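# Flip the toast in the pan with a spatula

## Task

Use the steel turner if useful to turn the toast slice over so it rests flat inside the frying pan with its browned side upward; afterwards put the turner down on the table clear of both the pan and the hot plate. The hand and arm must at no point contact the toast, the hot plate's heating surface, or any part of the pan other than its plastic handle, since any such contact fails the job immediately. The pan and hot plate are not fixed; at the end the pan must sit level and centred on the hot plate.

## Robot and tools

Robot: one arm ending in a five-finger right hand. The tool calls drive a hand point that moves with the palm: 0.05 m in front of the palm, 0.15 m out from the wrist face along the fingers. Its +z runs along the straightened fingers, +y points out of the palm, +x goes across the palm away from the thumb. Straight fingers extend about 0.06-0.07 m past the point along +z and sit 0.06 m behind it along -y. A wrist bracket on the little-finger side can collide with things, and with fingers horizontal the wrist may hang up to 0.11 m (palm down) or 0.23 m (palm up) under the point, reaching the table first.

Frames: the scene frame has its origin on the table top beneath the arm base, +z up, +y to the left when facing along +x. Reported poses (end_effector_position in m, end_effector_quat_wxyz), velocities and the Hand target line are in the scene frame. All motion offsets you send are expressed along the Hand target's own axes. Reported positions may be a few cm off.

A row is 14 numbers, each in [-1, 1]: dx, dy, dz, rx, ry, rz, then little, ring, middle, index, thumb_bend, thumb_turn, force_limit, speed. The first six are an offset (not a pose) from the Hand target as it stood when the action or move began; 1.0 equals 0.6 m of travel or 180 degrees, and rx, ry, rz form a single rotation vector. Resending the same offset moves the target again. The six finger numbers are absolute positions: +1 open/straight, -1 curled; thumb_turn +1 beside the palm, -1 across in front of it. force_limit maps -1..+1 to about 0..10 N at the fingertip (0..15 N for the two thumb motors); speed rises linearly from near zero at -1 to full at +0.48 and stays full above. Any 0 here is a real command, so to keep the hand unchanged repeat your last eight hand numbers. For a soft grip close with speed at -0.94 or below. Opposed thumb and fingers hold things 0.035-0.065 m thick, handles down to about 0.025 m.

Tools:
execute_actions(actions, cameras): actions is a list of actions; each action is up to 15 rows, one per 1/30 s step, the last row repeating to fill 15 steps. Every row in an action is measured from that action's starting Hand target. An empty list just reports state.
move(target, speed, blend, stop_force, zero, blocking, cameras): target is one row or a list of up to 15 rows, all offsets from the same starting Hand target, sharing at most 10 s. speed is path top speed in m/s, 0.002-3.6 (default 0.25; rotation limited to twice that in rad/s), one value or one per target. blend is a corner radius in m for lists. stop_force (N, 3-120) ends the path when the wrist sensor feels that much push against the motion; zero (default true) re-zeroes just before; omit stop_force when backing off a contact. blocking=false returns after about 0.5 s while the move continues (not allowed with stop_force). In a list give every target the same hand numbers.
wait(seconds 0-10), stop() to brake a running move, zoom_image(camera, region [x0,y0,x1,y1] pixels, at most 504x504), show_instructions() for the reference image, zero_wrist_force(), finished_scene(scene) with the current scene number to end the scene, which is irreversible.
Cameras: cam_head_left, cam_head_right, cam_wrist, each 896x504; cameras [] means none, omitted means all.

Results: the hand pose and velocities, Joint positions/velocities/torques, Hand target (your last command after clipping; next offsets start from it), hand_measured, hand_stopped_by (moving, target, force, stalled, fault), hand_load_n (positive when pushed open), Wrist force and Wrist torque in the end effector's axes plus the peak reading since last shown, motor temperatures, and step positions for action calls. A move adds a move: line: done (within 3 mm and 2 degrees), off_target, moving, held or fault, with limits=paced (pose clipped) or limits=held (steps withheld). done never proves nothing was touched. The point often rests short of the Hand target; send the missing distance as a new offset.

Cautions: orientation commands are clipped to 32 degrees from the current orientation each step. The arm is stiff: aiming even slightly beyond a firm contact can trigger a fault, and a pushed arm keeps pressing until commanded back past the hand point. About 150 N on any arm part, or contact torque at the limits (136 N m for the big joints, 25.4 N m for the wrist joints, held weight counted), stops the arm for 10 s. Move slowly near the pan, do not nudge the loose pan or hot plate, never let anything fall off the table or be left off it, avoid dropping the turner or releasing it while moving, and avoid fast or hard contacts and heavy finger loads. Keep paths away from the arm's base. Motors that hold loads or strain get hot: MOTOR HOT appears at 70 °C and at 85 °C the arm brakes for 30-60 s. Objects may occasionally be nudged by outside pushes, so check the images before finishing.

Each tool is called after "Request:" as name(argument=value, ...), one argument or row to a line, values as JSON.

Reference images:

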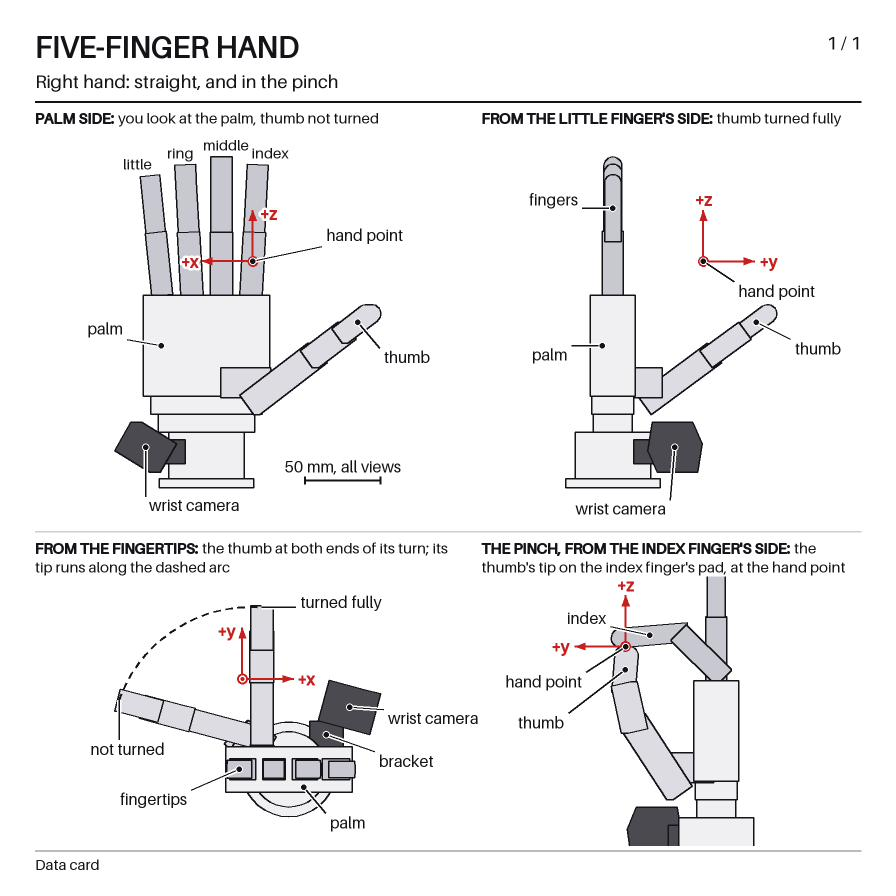

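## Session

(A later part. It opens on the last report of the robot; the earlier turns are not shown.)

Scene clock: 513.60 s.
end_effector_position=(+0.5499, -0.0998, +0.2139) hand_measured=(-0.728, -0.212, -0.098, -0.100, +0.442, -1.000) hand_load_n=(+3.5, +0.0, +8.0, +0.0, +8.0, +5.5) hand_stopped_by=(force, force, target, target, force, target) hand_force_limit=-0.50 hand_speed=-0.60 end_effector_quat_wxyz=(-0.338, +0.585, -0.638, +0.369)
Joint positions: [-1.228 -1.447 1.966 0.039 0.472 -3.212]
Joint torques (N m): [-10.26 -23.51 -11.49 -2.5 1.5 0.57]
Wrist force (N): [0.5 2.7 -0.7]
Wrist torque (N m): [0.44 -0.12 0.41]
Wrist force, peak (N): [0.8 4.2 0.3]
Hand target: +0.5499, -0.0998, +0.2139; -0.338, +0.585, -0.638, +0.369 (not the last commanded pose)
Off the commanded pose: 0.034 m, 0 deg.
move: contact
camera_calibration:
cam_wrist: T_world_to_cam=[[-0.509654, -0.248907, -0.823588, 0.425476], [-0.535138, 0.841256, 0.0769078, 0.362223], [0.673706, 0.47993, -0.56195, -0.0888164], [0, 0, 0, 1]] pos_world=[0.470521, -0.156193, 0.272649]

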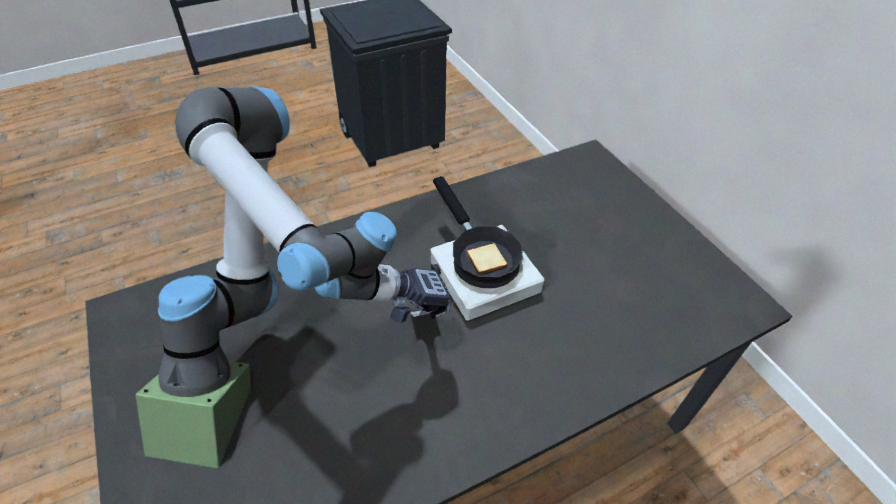

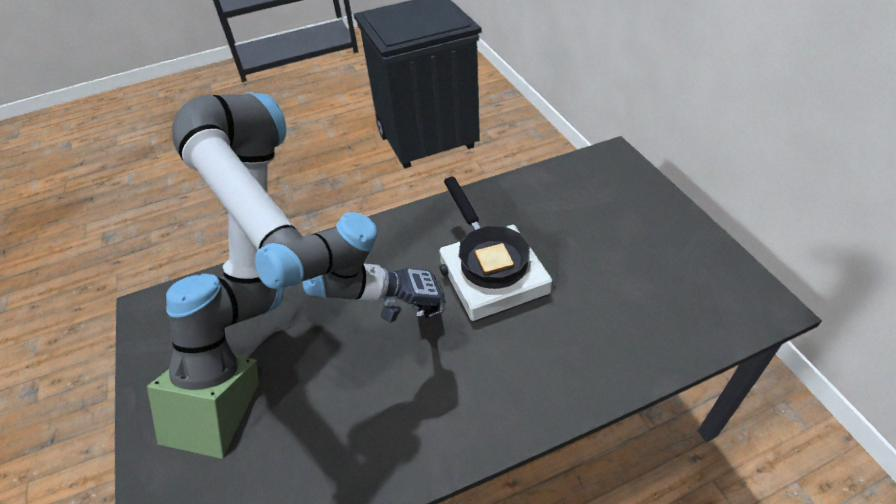

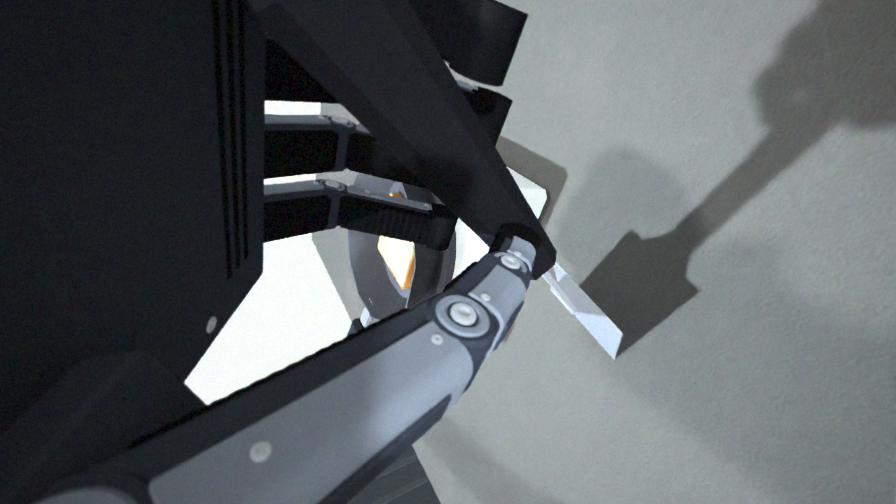

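Request:
move(
  target=[0.1317, 0.1315, 0.0448, 0.0302, -0.0735, 0.1272, -0.8, -0.8, -0.1, -0.1, 0.0, -1, -0.5, -0.6],
  speed=0.1,
)

Request:
zoom_image(
  camera="cam_head_left",
  region=[350, 250, 490, 380],
)

Request:
zoom_image(
  camera="cam_head_right",
  region=[350, 250, 490, 380],
)

Scene clock: 541.27 s.
end_effector_position=(+0.5270, -0.1772, +0.1322) hand_measured=(-0.728, -0.212, -0.098, -0.100, +0.440, -1.000) hand_load_n=(+2.5, +0.0, +8.0, +0.0, +9.5, +4.0) hand_stopped_by=(force, force, target, target, force, target) hand_force_limit=-0.50 hand_speed=-0.60 end_effector_quat_wxyz=(+0.502, -0.469, +0.680, -0.255)
Joint positions: [-1.321 -1.097 2.061 -0.809 0.192 -2.438]
Joint torques (N m): [-11.15 -20.58 -21.26 2.16 1.35 -2.24]
Wrist force (N): [1.6 4.1 -0.2]
Wrist torque (N m): [0.43 0.00 0.17]
Wrist force, peak (N): [2.5 4.0 -0.2]
Hand target: +0.5270, -0.1772, +0.1322; +0.502, -0.469, +0.680, -0.255
Off the commanded pose: 0.000 m, 0 deg.
move: done
camera_calibration:
cam_wrist: T_world_to_cam=[[-0.391123, 0.149426, -0.908127, 0.346629], [-0.565747, 0.739246, 0.3653, 0.381267], [0.725915, 0.656648, -0.204599, -0.125589], [0, 0, 0, 1]] pos_world=[0.442443, -0.251178, 0.149811]

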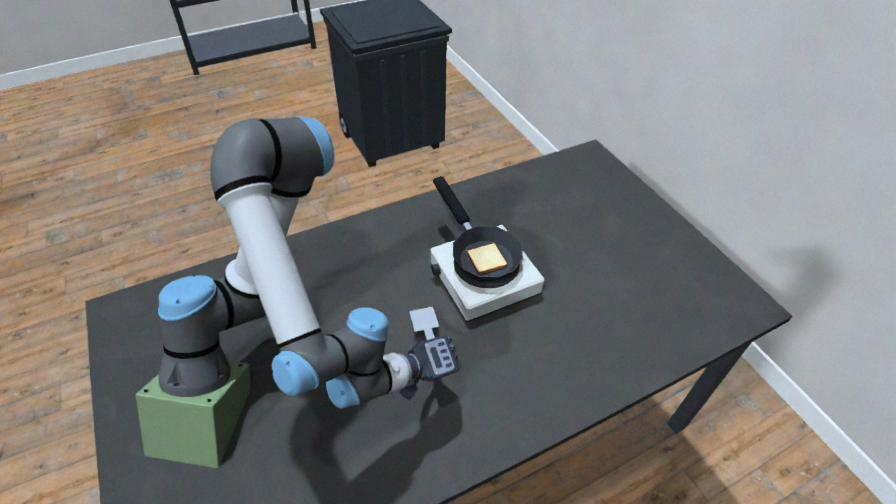

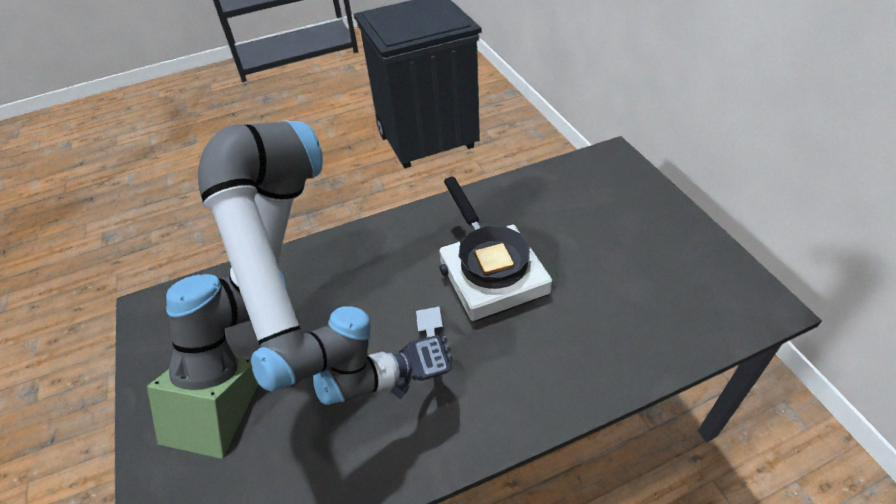

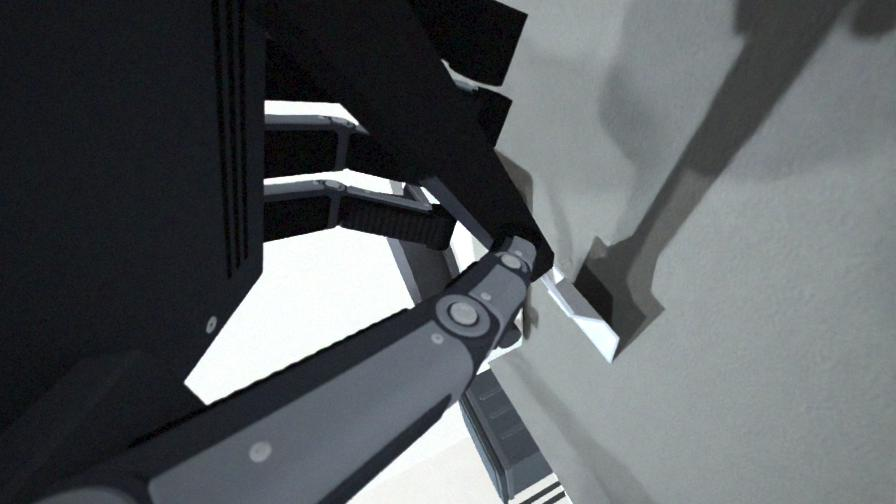

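Scaled by 3.600.

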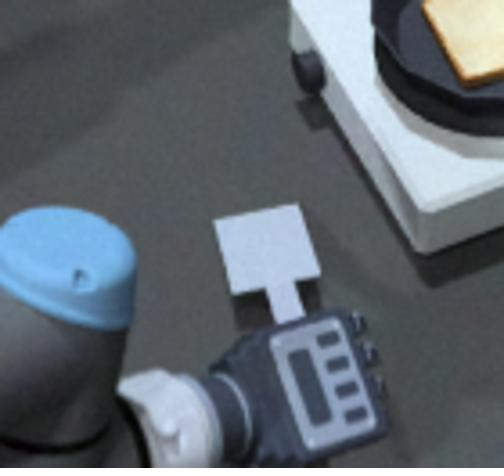

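Scaled by 3.600.

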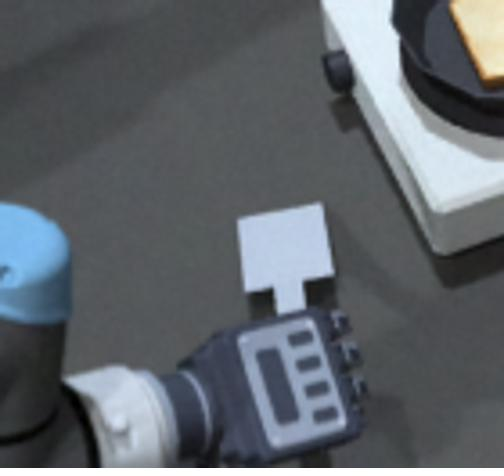

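Request:
move(
  target=[0, 0, 0, 0, 0, 0, -0.9, -0.9, -0.1, -0.1, 0.0, -1, -0.4, -0.7],
  speed=0.1,
  cameras=["cam_wrist"],
)

Scene clock: 557.03 s.
end_effector_position=(+0.5270, -0.1772, +0.1322) hand_measured=(-0.752, -0.236, -0.098, -0.100, +0.440, -1.000) hand_load_n=(+4.5, +3.0, +7.5, +0.0, +9.0, +5.5) hand_stopped_by=(force, force, target, target, force, target) hand_force_limit=-0.40 hand_speed=-0.70 end_effector_quat_wxyz=(+0.502, -0.469, +0.680, -0.255)
Joint positions: [-1.321 -1.096 2.061 -0.808 0.192 -2.438]
Joint torques (N m): [-9.45 -13.5 -22.93 1.93 -0.46 -2.35]
Wrist force (N): [1.5 3.3 -0.7]
Wrist torque (N m): [0.41 -0.10 0.32]
Wrist force, peak (N): [1.8 4.2 -0.4]
Hand target: +0.5270, -0.1772, +0.1322; +0.502, -0.469, +0.680, -0.255
Off the commanded pose: 0.000 m, 0 deg.
move: done
camera_calibration:
cam_wrist: T_world_to_cam=[[-0.391216, 0.149314, -0.908105, 0.346639], [-0.565824, 0.739188, 0.3653, 0.381286], [0.725805, 0.656739, -0.204696, -0.125503], [0, 0, 0, 1]] pos_world=[0.442443, -0.251178, 0.14981]
Images, in order (width x height): cam_wrist 896x504.

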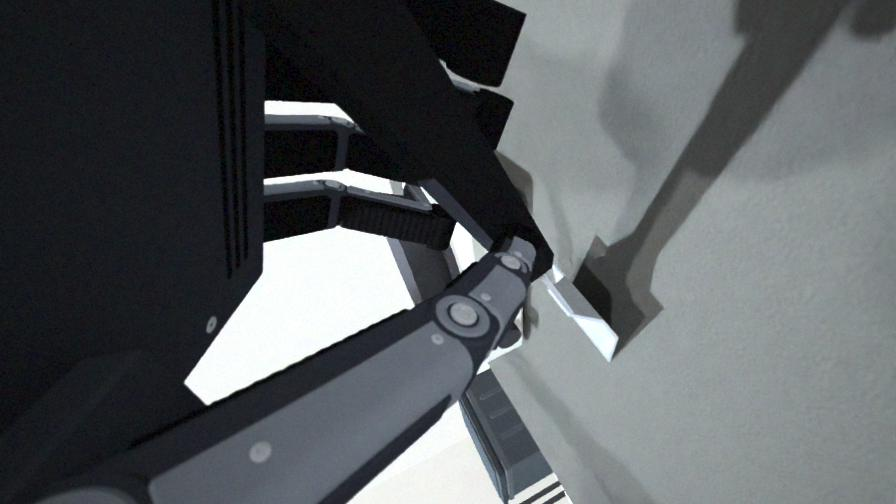

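Request:
move(
  target=[-0.0074, -0.0136, -0.0061, 0, 0, 0, -0.9, -0.9, -0.1, -0.1, 0.0, -1, -0.4, -0.7],
  speed=0.03,
  cameras=[],
)

Request:
zero_wrist_force(
)

Request:
move(
  target=[0.0222, 0.0408, 0.0183, 0, 0, 0, -0.9, -0.9, -0.1, -0.1, 0.0, -1, -0.4, -0.7],
  speed=0.01,
  stop_force=3,
)

Scene clock: 561.47 s.
end_effector_position=(+0.5270, -0.1772, +0.1424) hand_measured=(-0.752, -0.236, -0.098, -0.100, +0.440, -1.000) hand_load_n=(+2.0, +2.5, +7.0, +0.0, +11.0, +4.0) hand_stopped_by=(force, force, target, target, force, target) hand_force_limit=-0.40 hand_speed=-0.70 end_effector_quat_wxyz=(+0.502, -0.469, +0.680, -0.255)
Joint positions: [-1.33 -1.112 2.051 -0.775 0.182 -2.447]
Joint torques (N m): [-9.76 -10.8 -15.65 -1.7 1.81 -1.58]
Wrist force (N): [2.3 4.4 -0.1]
Wrist torque (N m): [0.46 -0.01 0.09]
Wrist force, peak (N): [2.1 4.5 -0.1]
Hand target: +0.5270, -0.1772, +0.1422; +0.502, -0.469, +0.680, -0.255
Off the commanded pose: 0.000 m, 0 deg.
move: done
No camera images: "cameras" was empty.

Wrist force sensor zeroed.

Scene clock: 563.67 s.
end_effector_position=(+0.5270, -0.1772, +0.1303) hand_measured=(-0.752, -0.236, -0.098, -0.100, +0.440, -1.000) hand_load_n=(+4.0, +2.5, +8.5, +0.0, +7.5, +7.5) hand_stopped_by=(force, force, target, target, force, target) hand_force_limit=-0.40 hand_speed=-0.70 end_effector_quat_wxyz=(+0.502, -0.469, +0.680, -0.255)
Joint positions: [-1.319 -1.093 2.062 -0.814 0.194 -2.437]
Joint torques (N m): [-24.21 -33.82 -22.91 1.69 -0.59 -2.6]
Wrist force (N, zeroed by zero_wrist_force): [-1.7 -1.7 -0.4]
Wrist torque (N m, zeroed by zero_wrist_force): [0.01 -0.13 0.43]
Wrist force, peak (N, zeroed by zero_wrist_force): [-1.1 -2.8 -1.2]
Hand target: +0.5270, -0.1772, +0.1303; +0.502, -0.469, +0.680, -0.255 (not the last commanded pose)
Off the commanded pose: 0.018 m, 0 deg.
move: contact
camera_calibration:
cam_wrist: T_world_to_cam=[[-0.391288, 0.149412, -0.908058, 0.344962], [-0.565774, 0.739168, 0.365418, 0.381936], [0.725806, 0.656739, -0.204694, -0.125893], [0, 0, 0, 1]] pos_world=[0.442442, -0.251177, 0.14791]

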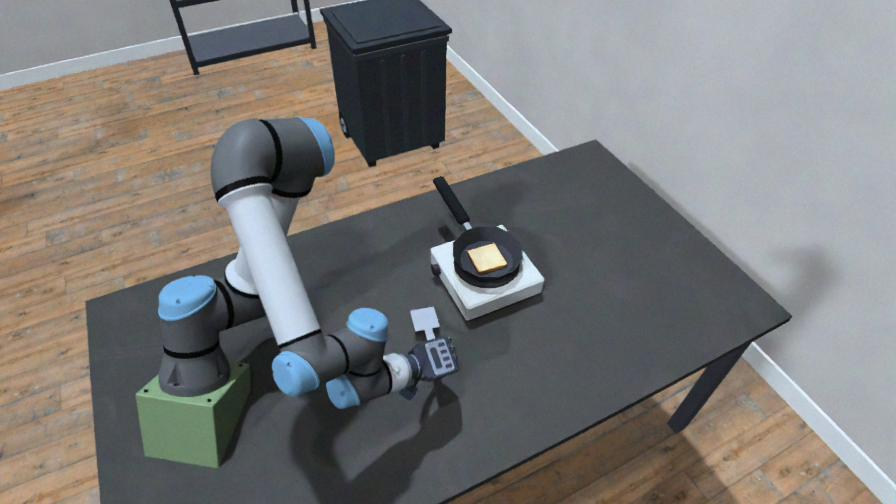

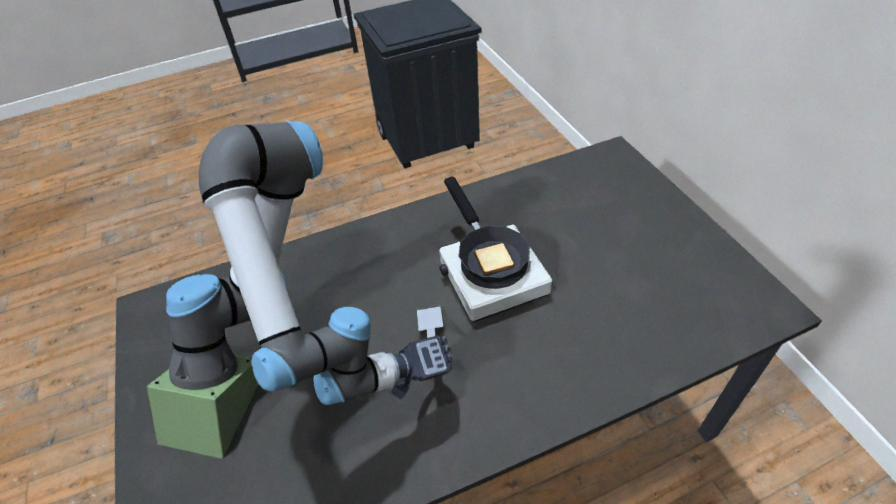

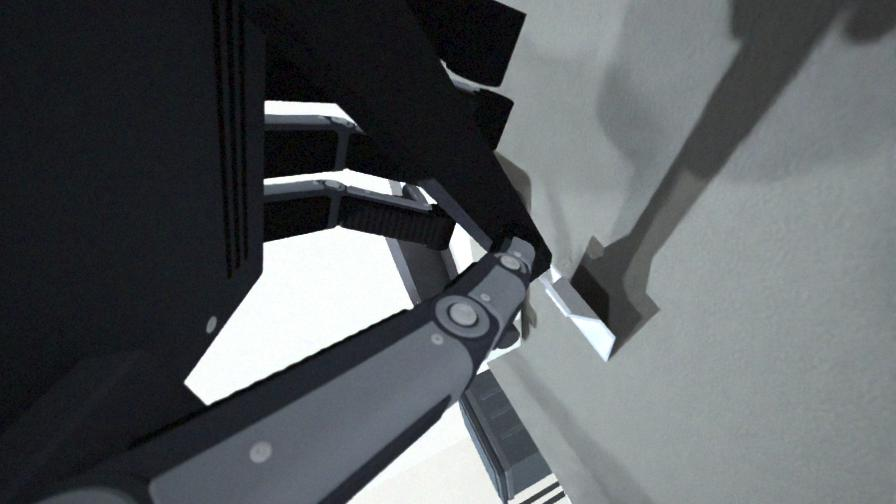

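Request:
move(
  target=[
    [-0.148, -0.2727, -0.1217, 0, 0, 0, -0.9, -0.9, -0.1, -0.1, 0.0, -1, -0.4, -0.7],
    [-0.3068, -0.4840, 0.2182, -0.0377, 0.0393, -0.1826, -0.9, -0.9, -0.1, -0.1, 0.0, -1, -0.4, -0.7],
  ],
  speed=0.14,
  blend=0.03,
)

Request:
zoom_image(
  camera="cam_head_left",
  region=[430, 190, 550, 310],
)

Request:
zoom_image(
  camera="cam_head_right",
  region=[430, 190, 550, 310],
)

Scene clock: 636.37 s.
end_effector_position=(+0.7690, -0.1211, +0.4016) hand_measured=(-0.752, -0.236, -0.098, -0.100, +0.440, -1.000) hand_load_n=(+1.0, +1.5, +7.0, +0.0, +11.5, +4.5) hand_stopped_by=(force, force, target, target, force, target) hand_force_limit=-0.40 hand_speed=-0.70 end_effector_quat_wxyz=(-0.339, +0.654, -0.563, +0.374)
Joint positions: [-1.06 -1.068 0.879 0.584 0.524 -3.211]
Joint torques (N m): [-17.02 -39.86 -23.43 -1.54 1.32 1.98]
Wrist force (N, zeroed by zero_wrist_force): [-2.5 0.0 0.2]
Wrist torque (N m, zeroed by zero_wrist_force): [-0.06 0.12 0.02]
Wrist force, peak (N, zeroed by zero_wrist_force): [-2.8 -1.0 1.1]
Hand target: +0.7691, -0.1210, +0.4017; -0.339, +0.654, -0.563, +0.374
Off the commanded pose: 0.000 m, 0 deg.
move: done
camera_calibration:
cam_wrist: T_world_to_cam=[[-0.445566, -0.419103, -0.79109, 0.603464], [-0.672955, 0.739573, -0.0127815, 0.612576], [0.590426, 0.526673, -0.611566, -0.0310899], [0, 0, 0, 1]] pos_world=[0.699475, -0.183757, 0.466211]

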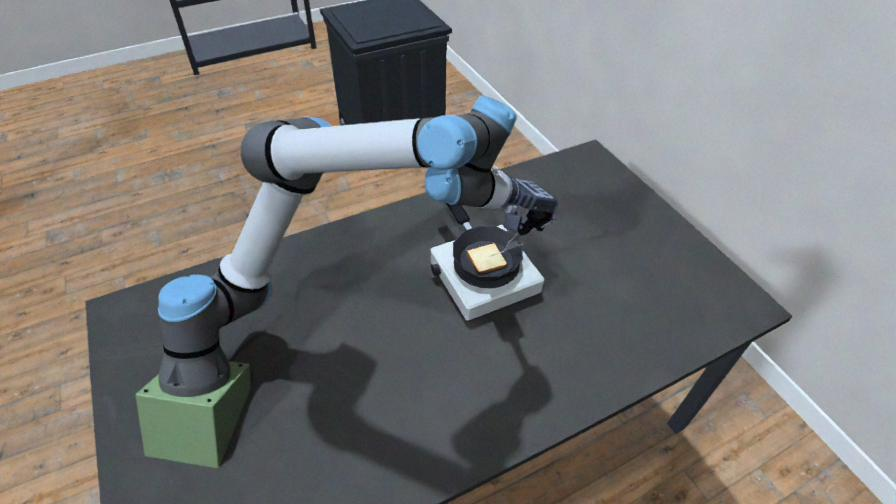

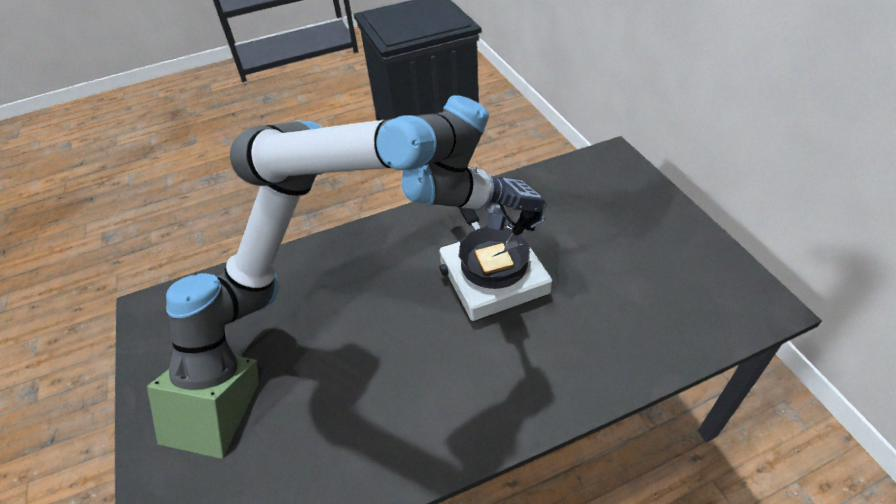

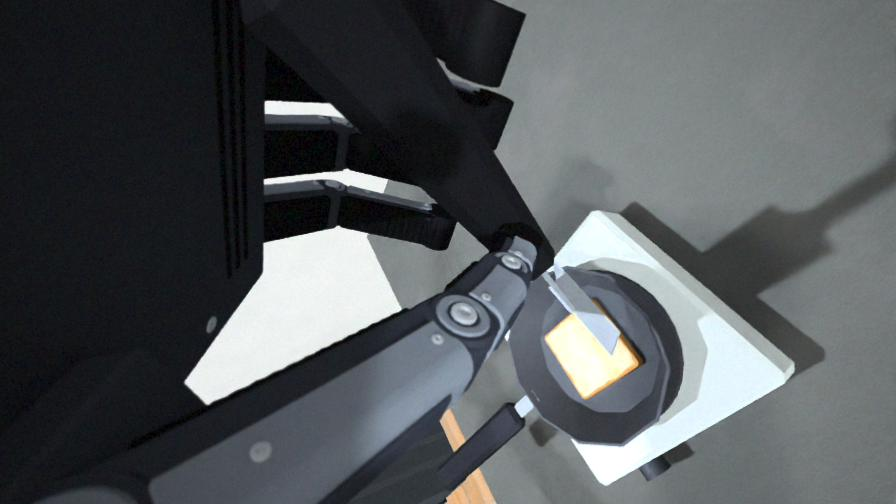

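Scaled by 4.200.

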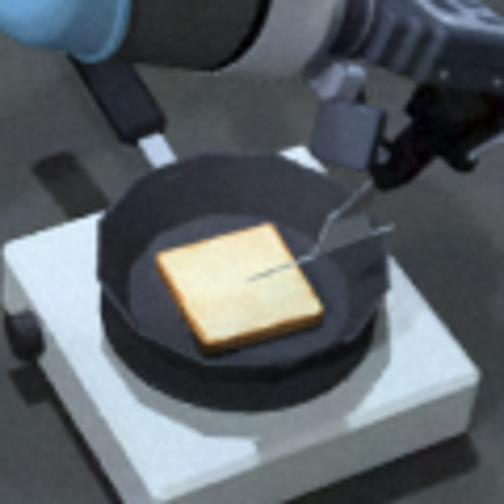

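Scaled by 4.200.

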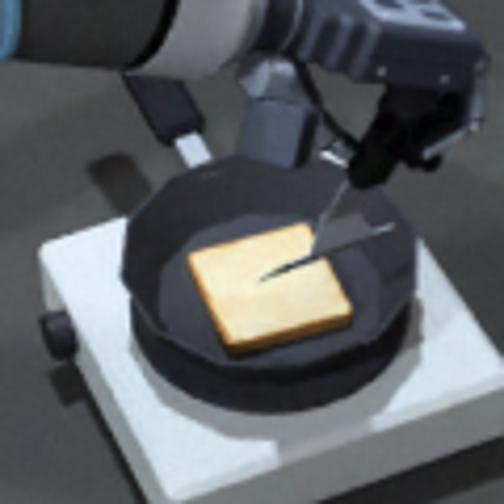

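Request:
move(
  target=[0.1419, 0.1640, 0.0444, 0.0293, -0.0891, 0.1639, -0.9, -0.9, -0.1, -0.1, 0.0, -1, -0.4, -0.7],
  speed=0.12,
)

Request:
zoom_image(
  camera="cam_head_left",
  region=[440, 200, 540, 300],
)

Request:
zoom_image(
  camera="cam_head_right",
  region=[440, 200, 540, 300],
)

Scene clock: 666.40 s.
end_effector_position=(+0.7521, -0.2182, +0.3128) hand_measured=(-0.752, -0.236, -0.098, -0.100, +0.440, -1.000) hand_load_n=(+1.0, +1.5, +7.0, +0.0, +11.5, +4.0) hand_stopped_by=(force, force, target, target, force, target) hand_force_limit=-0.40 hand_speed=-0.70 end_effector_quat_wxyz=(+0.526, -0.519, +0.640, -0.207)
Joint positions: [-1.139 -0.92 1.153 -0.361 0.223 -2.206]
Joint torques (N m): [-17.89 -30.85 -26.68 0.84 0.94 -1.08]
Wrist force (N, zeroed by zero_wrist_force): [0.0 -0.2 0.0]
Wrist torque (N m, zeroed by zero_wrist_force): [-0.01 0.01 0.01]
Wrist force, peak (N, zeroed by zero_wrist_force): [-3.5 -0.8 -0.2]
Hand target: +0.7521, -0.2182, +0.3127; +0.526, -0.519, +0.640, -0.207
Off the commanded pose: 0.000 m, 0 deg.
move: done
camera_calibration:
cam_wrist: T_world_to_cam=[[-0.40927, 0.0984977, -0.907081, 0.606998], [-0.680496, 0.629303, 0.37537, 0.532113], [0.607802, 0.770893, -0.190528, -0.115781], [0, 0, 0, 1]] pos_world=[0.680899, -0.305393, 0.328797]

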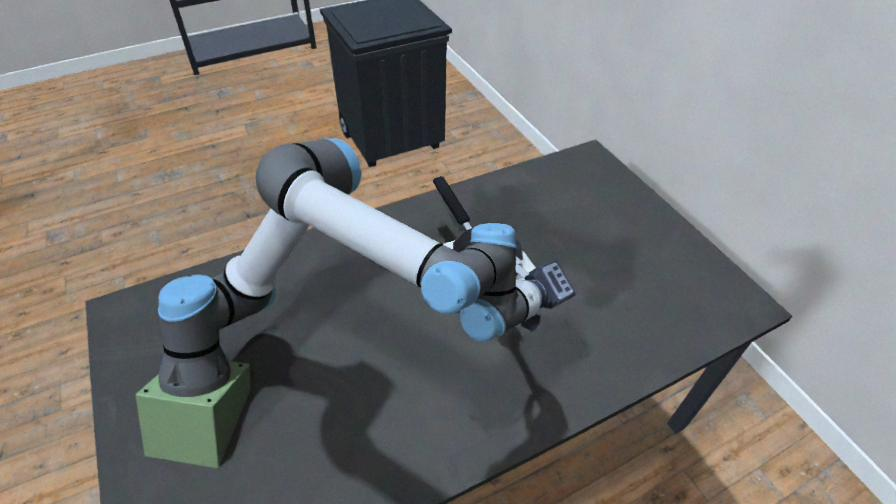

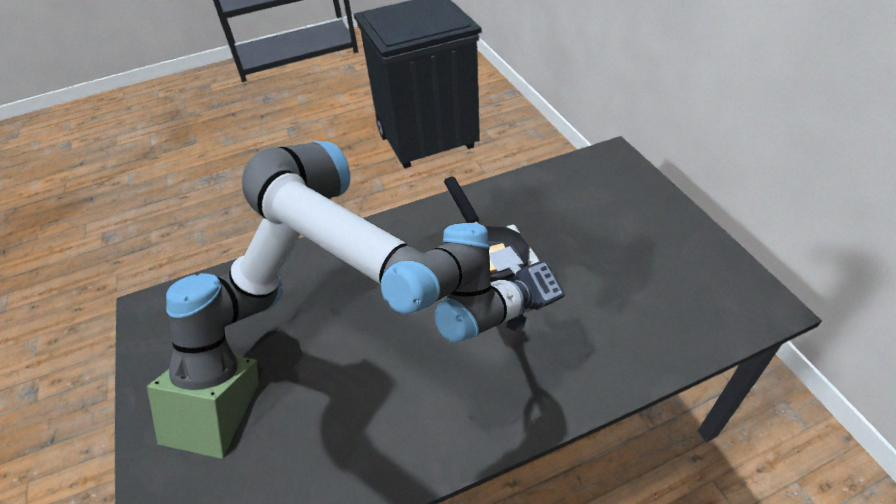

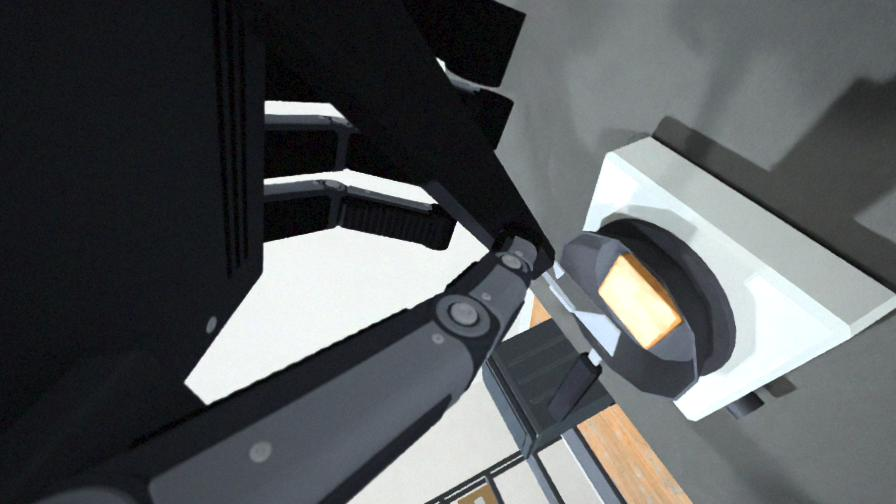

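Scaled by 5.040.

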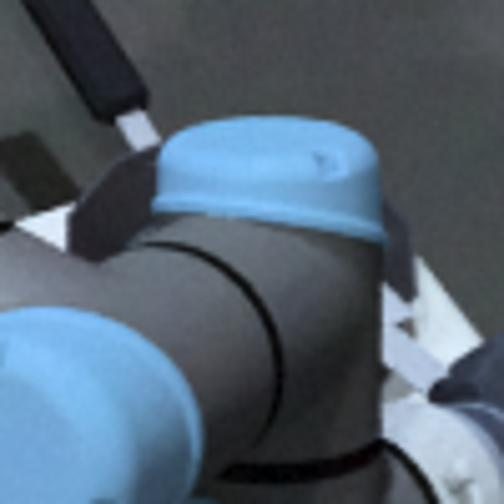

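Scaled by 5.040.

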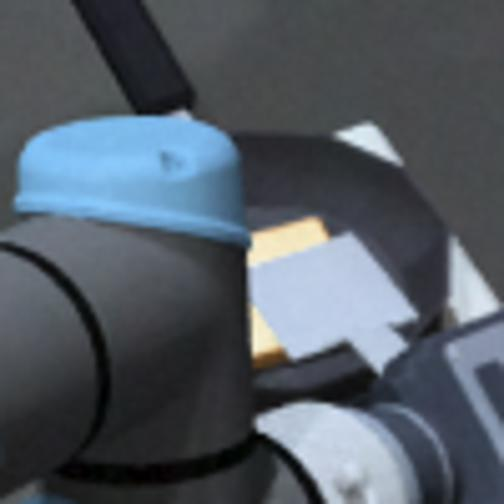

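Request:
move(
  target=[-0.1769, -0.0210, 0.0167, -0.0276, 0.0839, -0.1543, -0.9, -0.9, -0.1, -0.1, 0.0, -1, -0.4, -0.7],
  speed=0.12,
)

Request:
zoom_image(
  camera="cam_head_left",
  region=[440, 210, 540, 310],
)

Request:
zoom_image(
  camera="cam_head_right",
  region=[440, 210, 540, 310],
)

Scene clock: 677.60 s.
end_effector_position=(+0.7568, -0.1262, +0.3681) hand_measured=(-0.752, -0.236, -0.098, -0.100, +0.440, -1.000) hand_load_n=(+1.0, +1.5, +7.0, +0.0, +11.0, +4.5) hand_stopped_by=(force, force, target, target, force, target) hand_force_limit=-0.40 hand_speed=-0.70 end_effector_quat_wxyz=(-0.351, +0.648, -0.569, +0.365)
Joint positions: [-1.059 -1.098 1.022 0.46 0.508 -3.172]
Joint torques (N m): [-28.39 -23.1 -19.16 -2.41 0.36 0.7]
Wrist force (N, zeroed by zero_wrist_force): [-2.1 0.0 0.3]
Wrist torque (N m, zeroed by zero_wrist_force): [-0.06 0.07 0.07]
Wrist force, peak (N, zeroed by zero_wrist_force): [-2.8 -0.2 0.3]
Hand target: +0.7567, -0.1263, +0.3681; -0.351, +0.648, -0.569, +0.365
Off the commanded pose: 0.000 m, 0 deg.
move: done
camera_calibration:
cam_wrist: T_world_to_cam=[[-0.443536, -0.391636, -0.806162, 0.576826], [-0.673068, 0.739498, 0.011059, 0.598991], [0.591824, 0.547507, -0.591592, -0.0474418], [0, 0, 0, 1]] pos_world=[0.687082, -0.191072, 0.430324]

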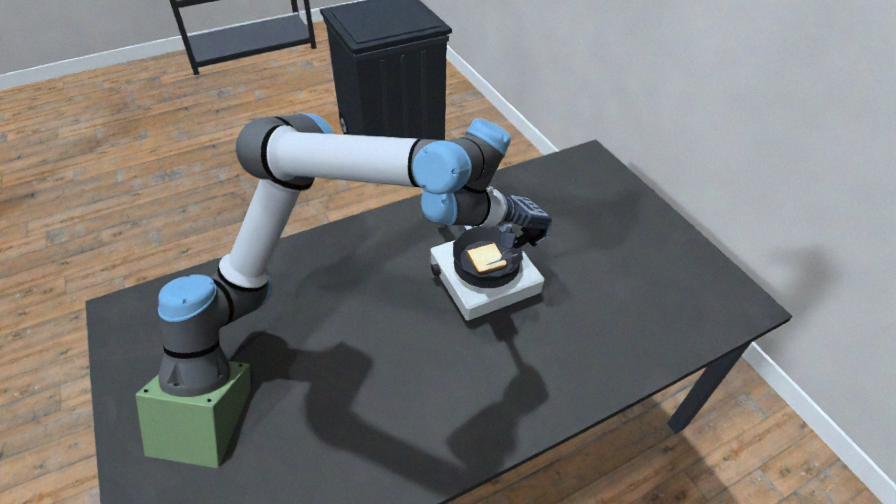

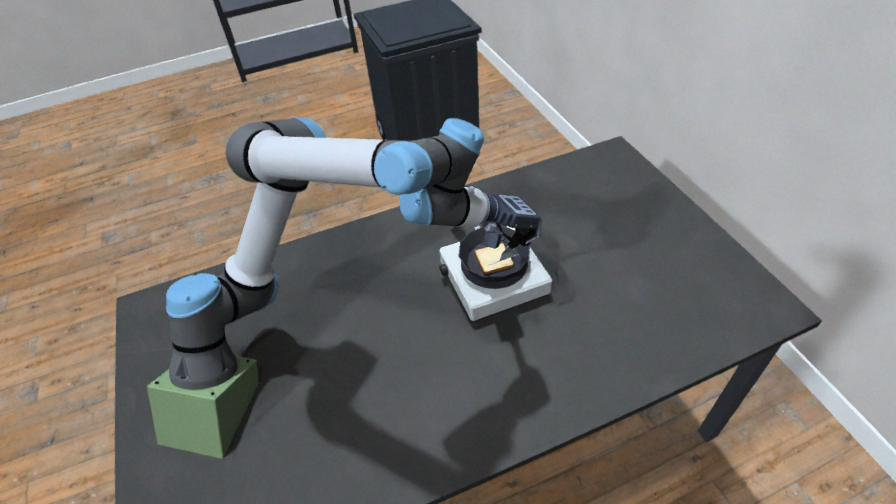

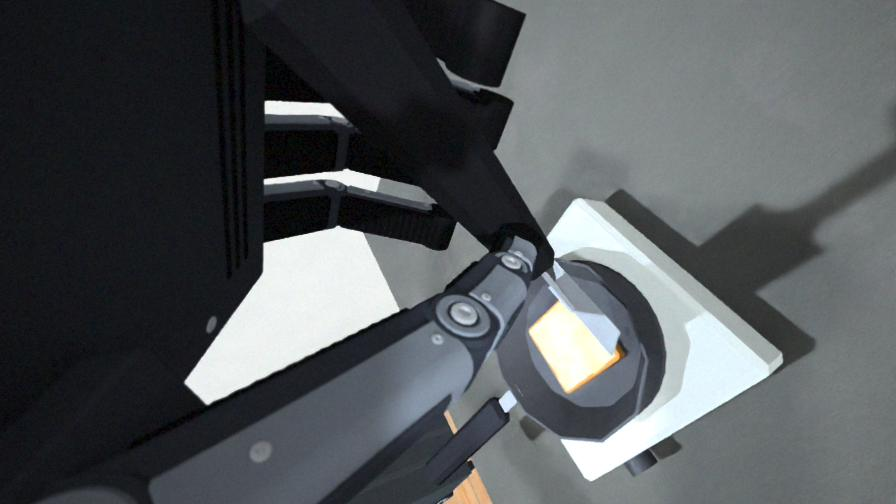

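Scaled by 5.040.

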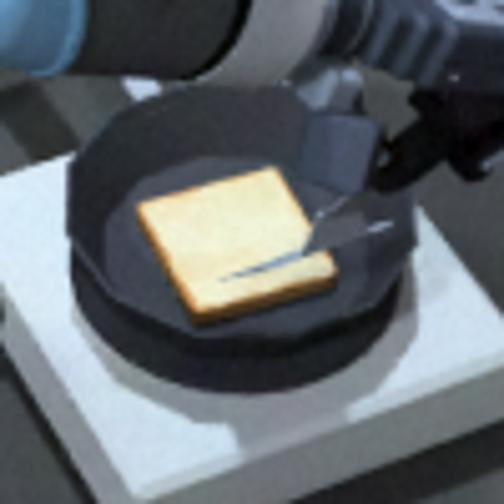

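Scaled by 5.040.

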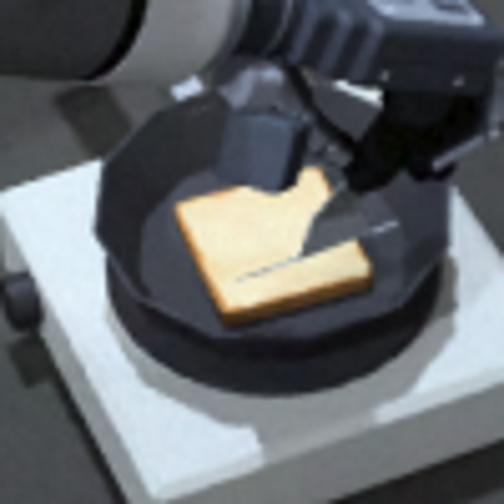

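Request:
move(
  target=[-0.0069, 0.0813, 0.0454, 0, 0, 0, -0.9, -0.9, -0.1, -0.1, 0.0, -1, -0.4, -0.7],
  speed=0.015,
  stop_force=3,
)

Request:
zoom_image(
  camera="cam_head_left",
  region=[440, 210, 540, 310],
)

Request:
zoom_image(
  camera="cam_head_right",
  region=[440, 210, 540, 310],
)

Scene clock: 687.80 s.
end_effector_position=(+0.7567, -0.1263, +0.3121) hand_measured=(-0.752, -0.238, -0.098, -0.100, +0.440, -1.000) hand_load_n=(+3.0, +1.5, +10.5, +0.0, +6.0, +8.0) hand_stopped_by=(force, force, target, target, force, target) hand_force_limit=-0.40 hand_speed=-0.70 end_effector_quat_wxyz=(-0.351, +0.648, -0.569, +0.365)
Joint positions: [-1.013 -1.11 1.164 0.302 0.551 -3.139]
Joint torques (N m): [-28.72 -39.17 -25.22 1.84 -0.56 -2.49]
Wrist force (N, zeroed by zero_wrist_force): [-4.1 -1.3 0.8]
Wrist torque (N m, zeroed by zero_wrist_force): [0.20 -0.01 0.56]
Wrist force, peak (N, zeroed by zero_wrist_force): [-4.4 -1.4 0.5]
Hand target: +0.7567, -0.1263, +0.3121; -0.351, +0.648, -0.569, +0.365
Off the commanded pose: 0.000 m, 0 deg.
move: done
camera_calibration:
cam_wrist: T_world_to_cam=[[-0.443607, -0.391696, -0.806094, 0.531609], [-0.672938, 0.739618, 0.010935, 0.599598], [0.591919, 0.547302, -0.591687, -0.0805245], [0, 0, 0, 1]] pos_world=[0.686981, -0.191173, 0.374325]

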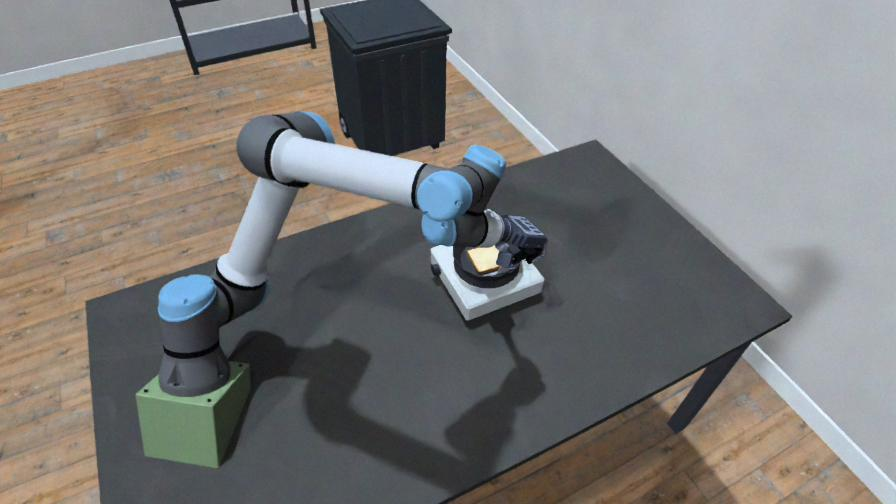

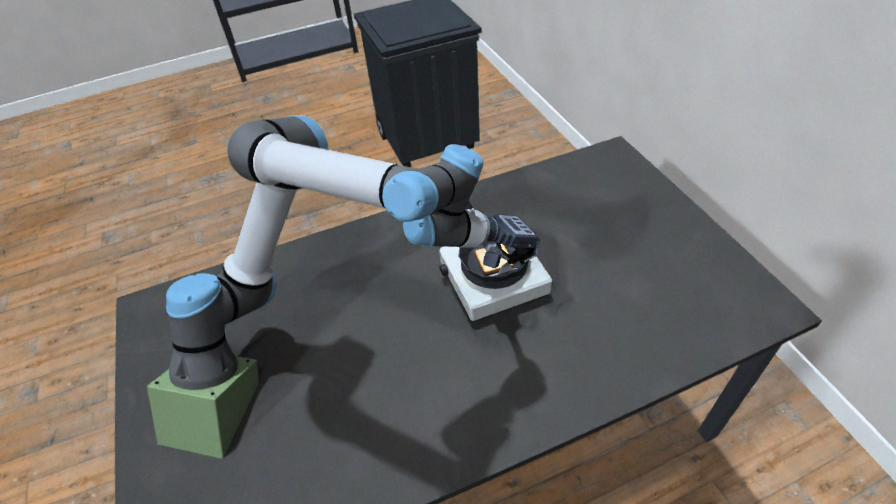

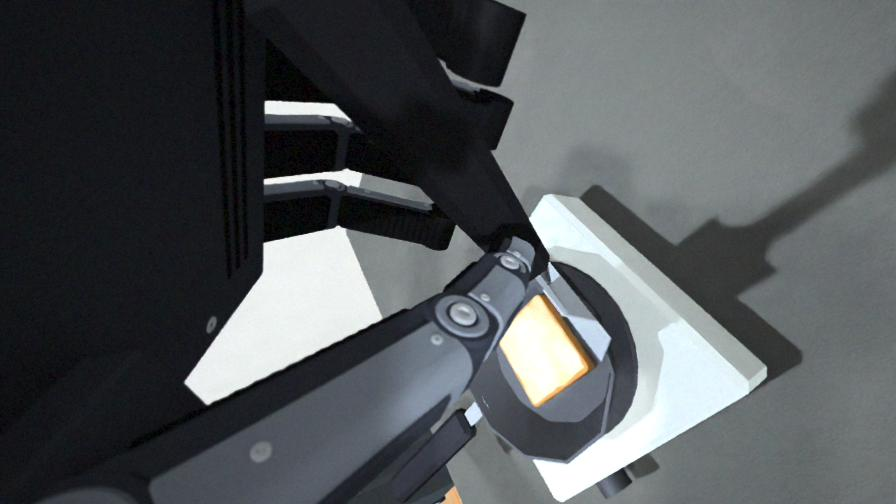

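Scaled by 5.040.

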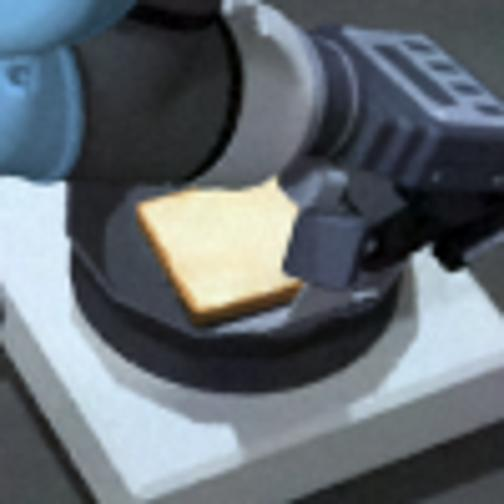

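Scaled by 5.040.

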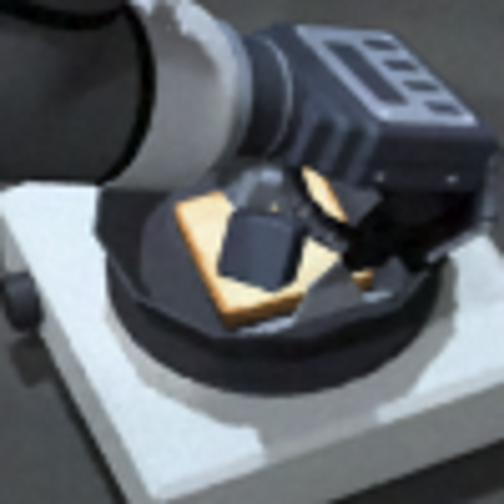

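Request:
move(
  target=[-0.0035, -0.0077, -0.0036, 0.0017, -0.0052, 0.0096, -0.9, -0.9, -0.1, -0.1, 0.0, -1, -0.4, -0.7],
  speed=0.03,
  cameras=[],
)

Request:
zero_wrist_force(
)

Request:
move(
  target=[-0.0008, 0.0175, 0.0096, 0, 0, 0, -0.9, -0.9, -0.1, -0.1, 0.0, -1, -0.4, -0.7],
  speed=0.008,
  stop_force=3,
  cameras=["cam_wrist"],
)

Request:
zoom_image(
  camera="cam_wrist",
  region=[440, 200, 740, 500],
)

Scene clock: 712.83 s.
end_effector_position=(+0.7568, -0.1239, +0.3171) hand_measured=(-0.752, -0.238, -0.098, -0.100, +0.440, -1.000) hand_load_n=(+1.0, +1.0, +8.0, +0.0, +10.5, +3.0) hand_stopped_by=(force, force, target, target, force, target) hand_force_limit=-0.40 hand_speed=-0.70 end_effector_quat_wxyz=(-0.363, +0.641, -0.575, +0.356)
Joint positions: [-1.02 -1.107 1.155 0.3 0.529 -3.103]
Joint torques (N m): [-17.93 -24.9 -13.95 -2.32 1.74 -2.43]
Wrist force (N, zeroed by zero_wrist_force): [-1.9 0.2 0.6]
Wrist torque (N m, zeroed by zero_wrist_force): [-0.02 0.04 0.05]
Wrist force, peak (N, zeroed by zero_wrist_force): [-4.4 -1.5 0.7]
Hand target: +0.7568, -0.1238, +0.3170; -0.363, +0.641, -0.575, +0.356
Off the commanded pose: 0.000 m, 0 deg.
move: done
No camera images: "cameras" was empty.

Wrist force sensor zeroed.

Scene clock: 715.30 s.
end_effector_position=(+0.7568, -0.1238, +0.3050) hand_measured=(-0.752, -0.238, -0.098, -0.100, +0.440, -1.000) hand_load_n=(+1.0, +0.5, +9.0, +0.0, +9.0, +5.5) hand_stopped_by=(force, force, target, target, force, target) hand_force_limit=-0.40 hand_speed=-0.70 end_effector_quat_wxyz=(-0.363, +0.641, -0.575, +0.356)
Joint positions: [-1.01 -1.107 1.182 0.268 0.538 -3.097]
Joint torques (N m): [-28.43 -41.9 -26.1 2.04 -0.73 -0.55]
Wrist force (N, zeroed by zero_wrist_force): [-1.1 -0.3 -0.2]
Wrist torque (N m, zeroed by zero_wrist_force): [0.11 -0.01 0.19]
Wrist force, peak (N, zeroed by zero_wrist_force): [-1.3 -0.2 -0.3]
Hand target: +0.7568, -0.1239, +0.3050; -0.363, +0.641, -0.575, +0.356
Off the commanded pose: 0.000 m, 0 deg.
move: done
camera_calibration:
cam_wrist: T_world_to_cam=[[-0.441705, -0.363428, -0.820254, 0.533289], [-0.672938, 0.73887, 0.0350067, 0.590498], [0.593339, 0.567443, -0.570927, -0.0911156], [0, 0, 0, 1]] pos_world=[0.686987, -0.190786, 0.364741]
Images, in order (width x height): cam_wrist 896x504.

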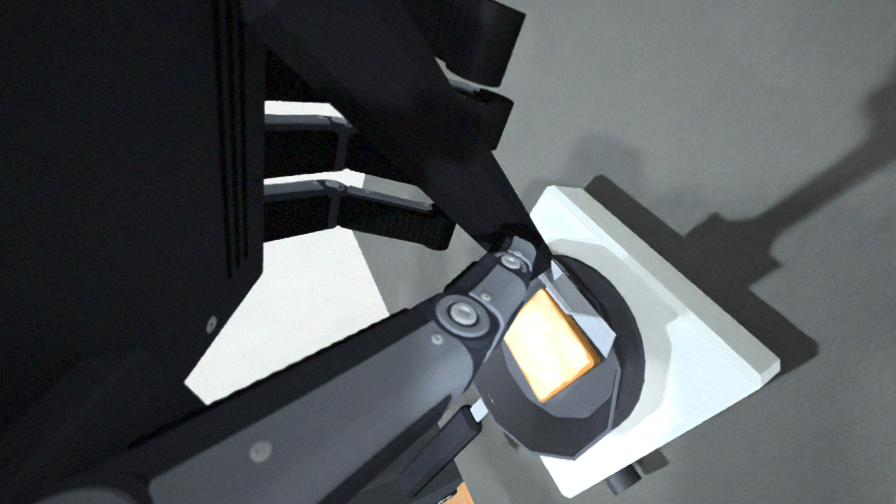

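Scaled by 1.680.

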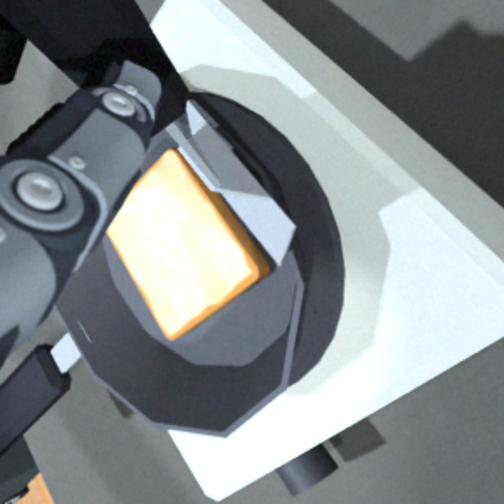

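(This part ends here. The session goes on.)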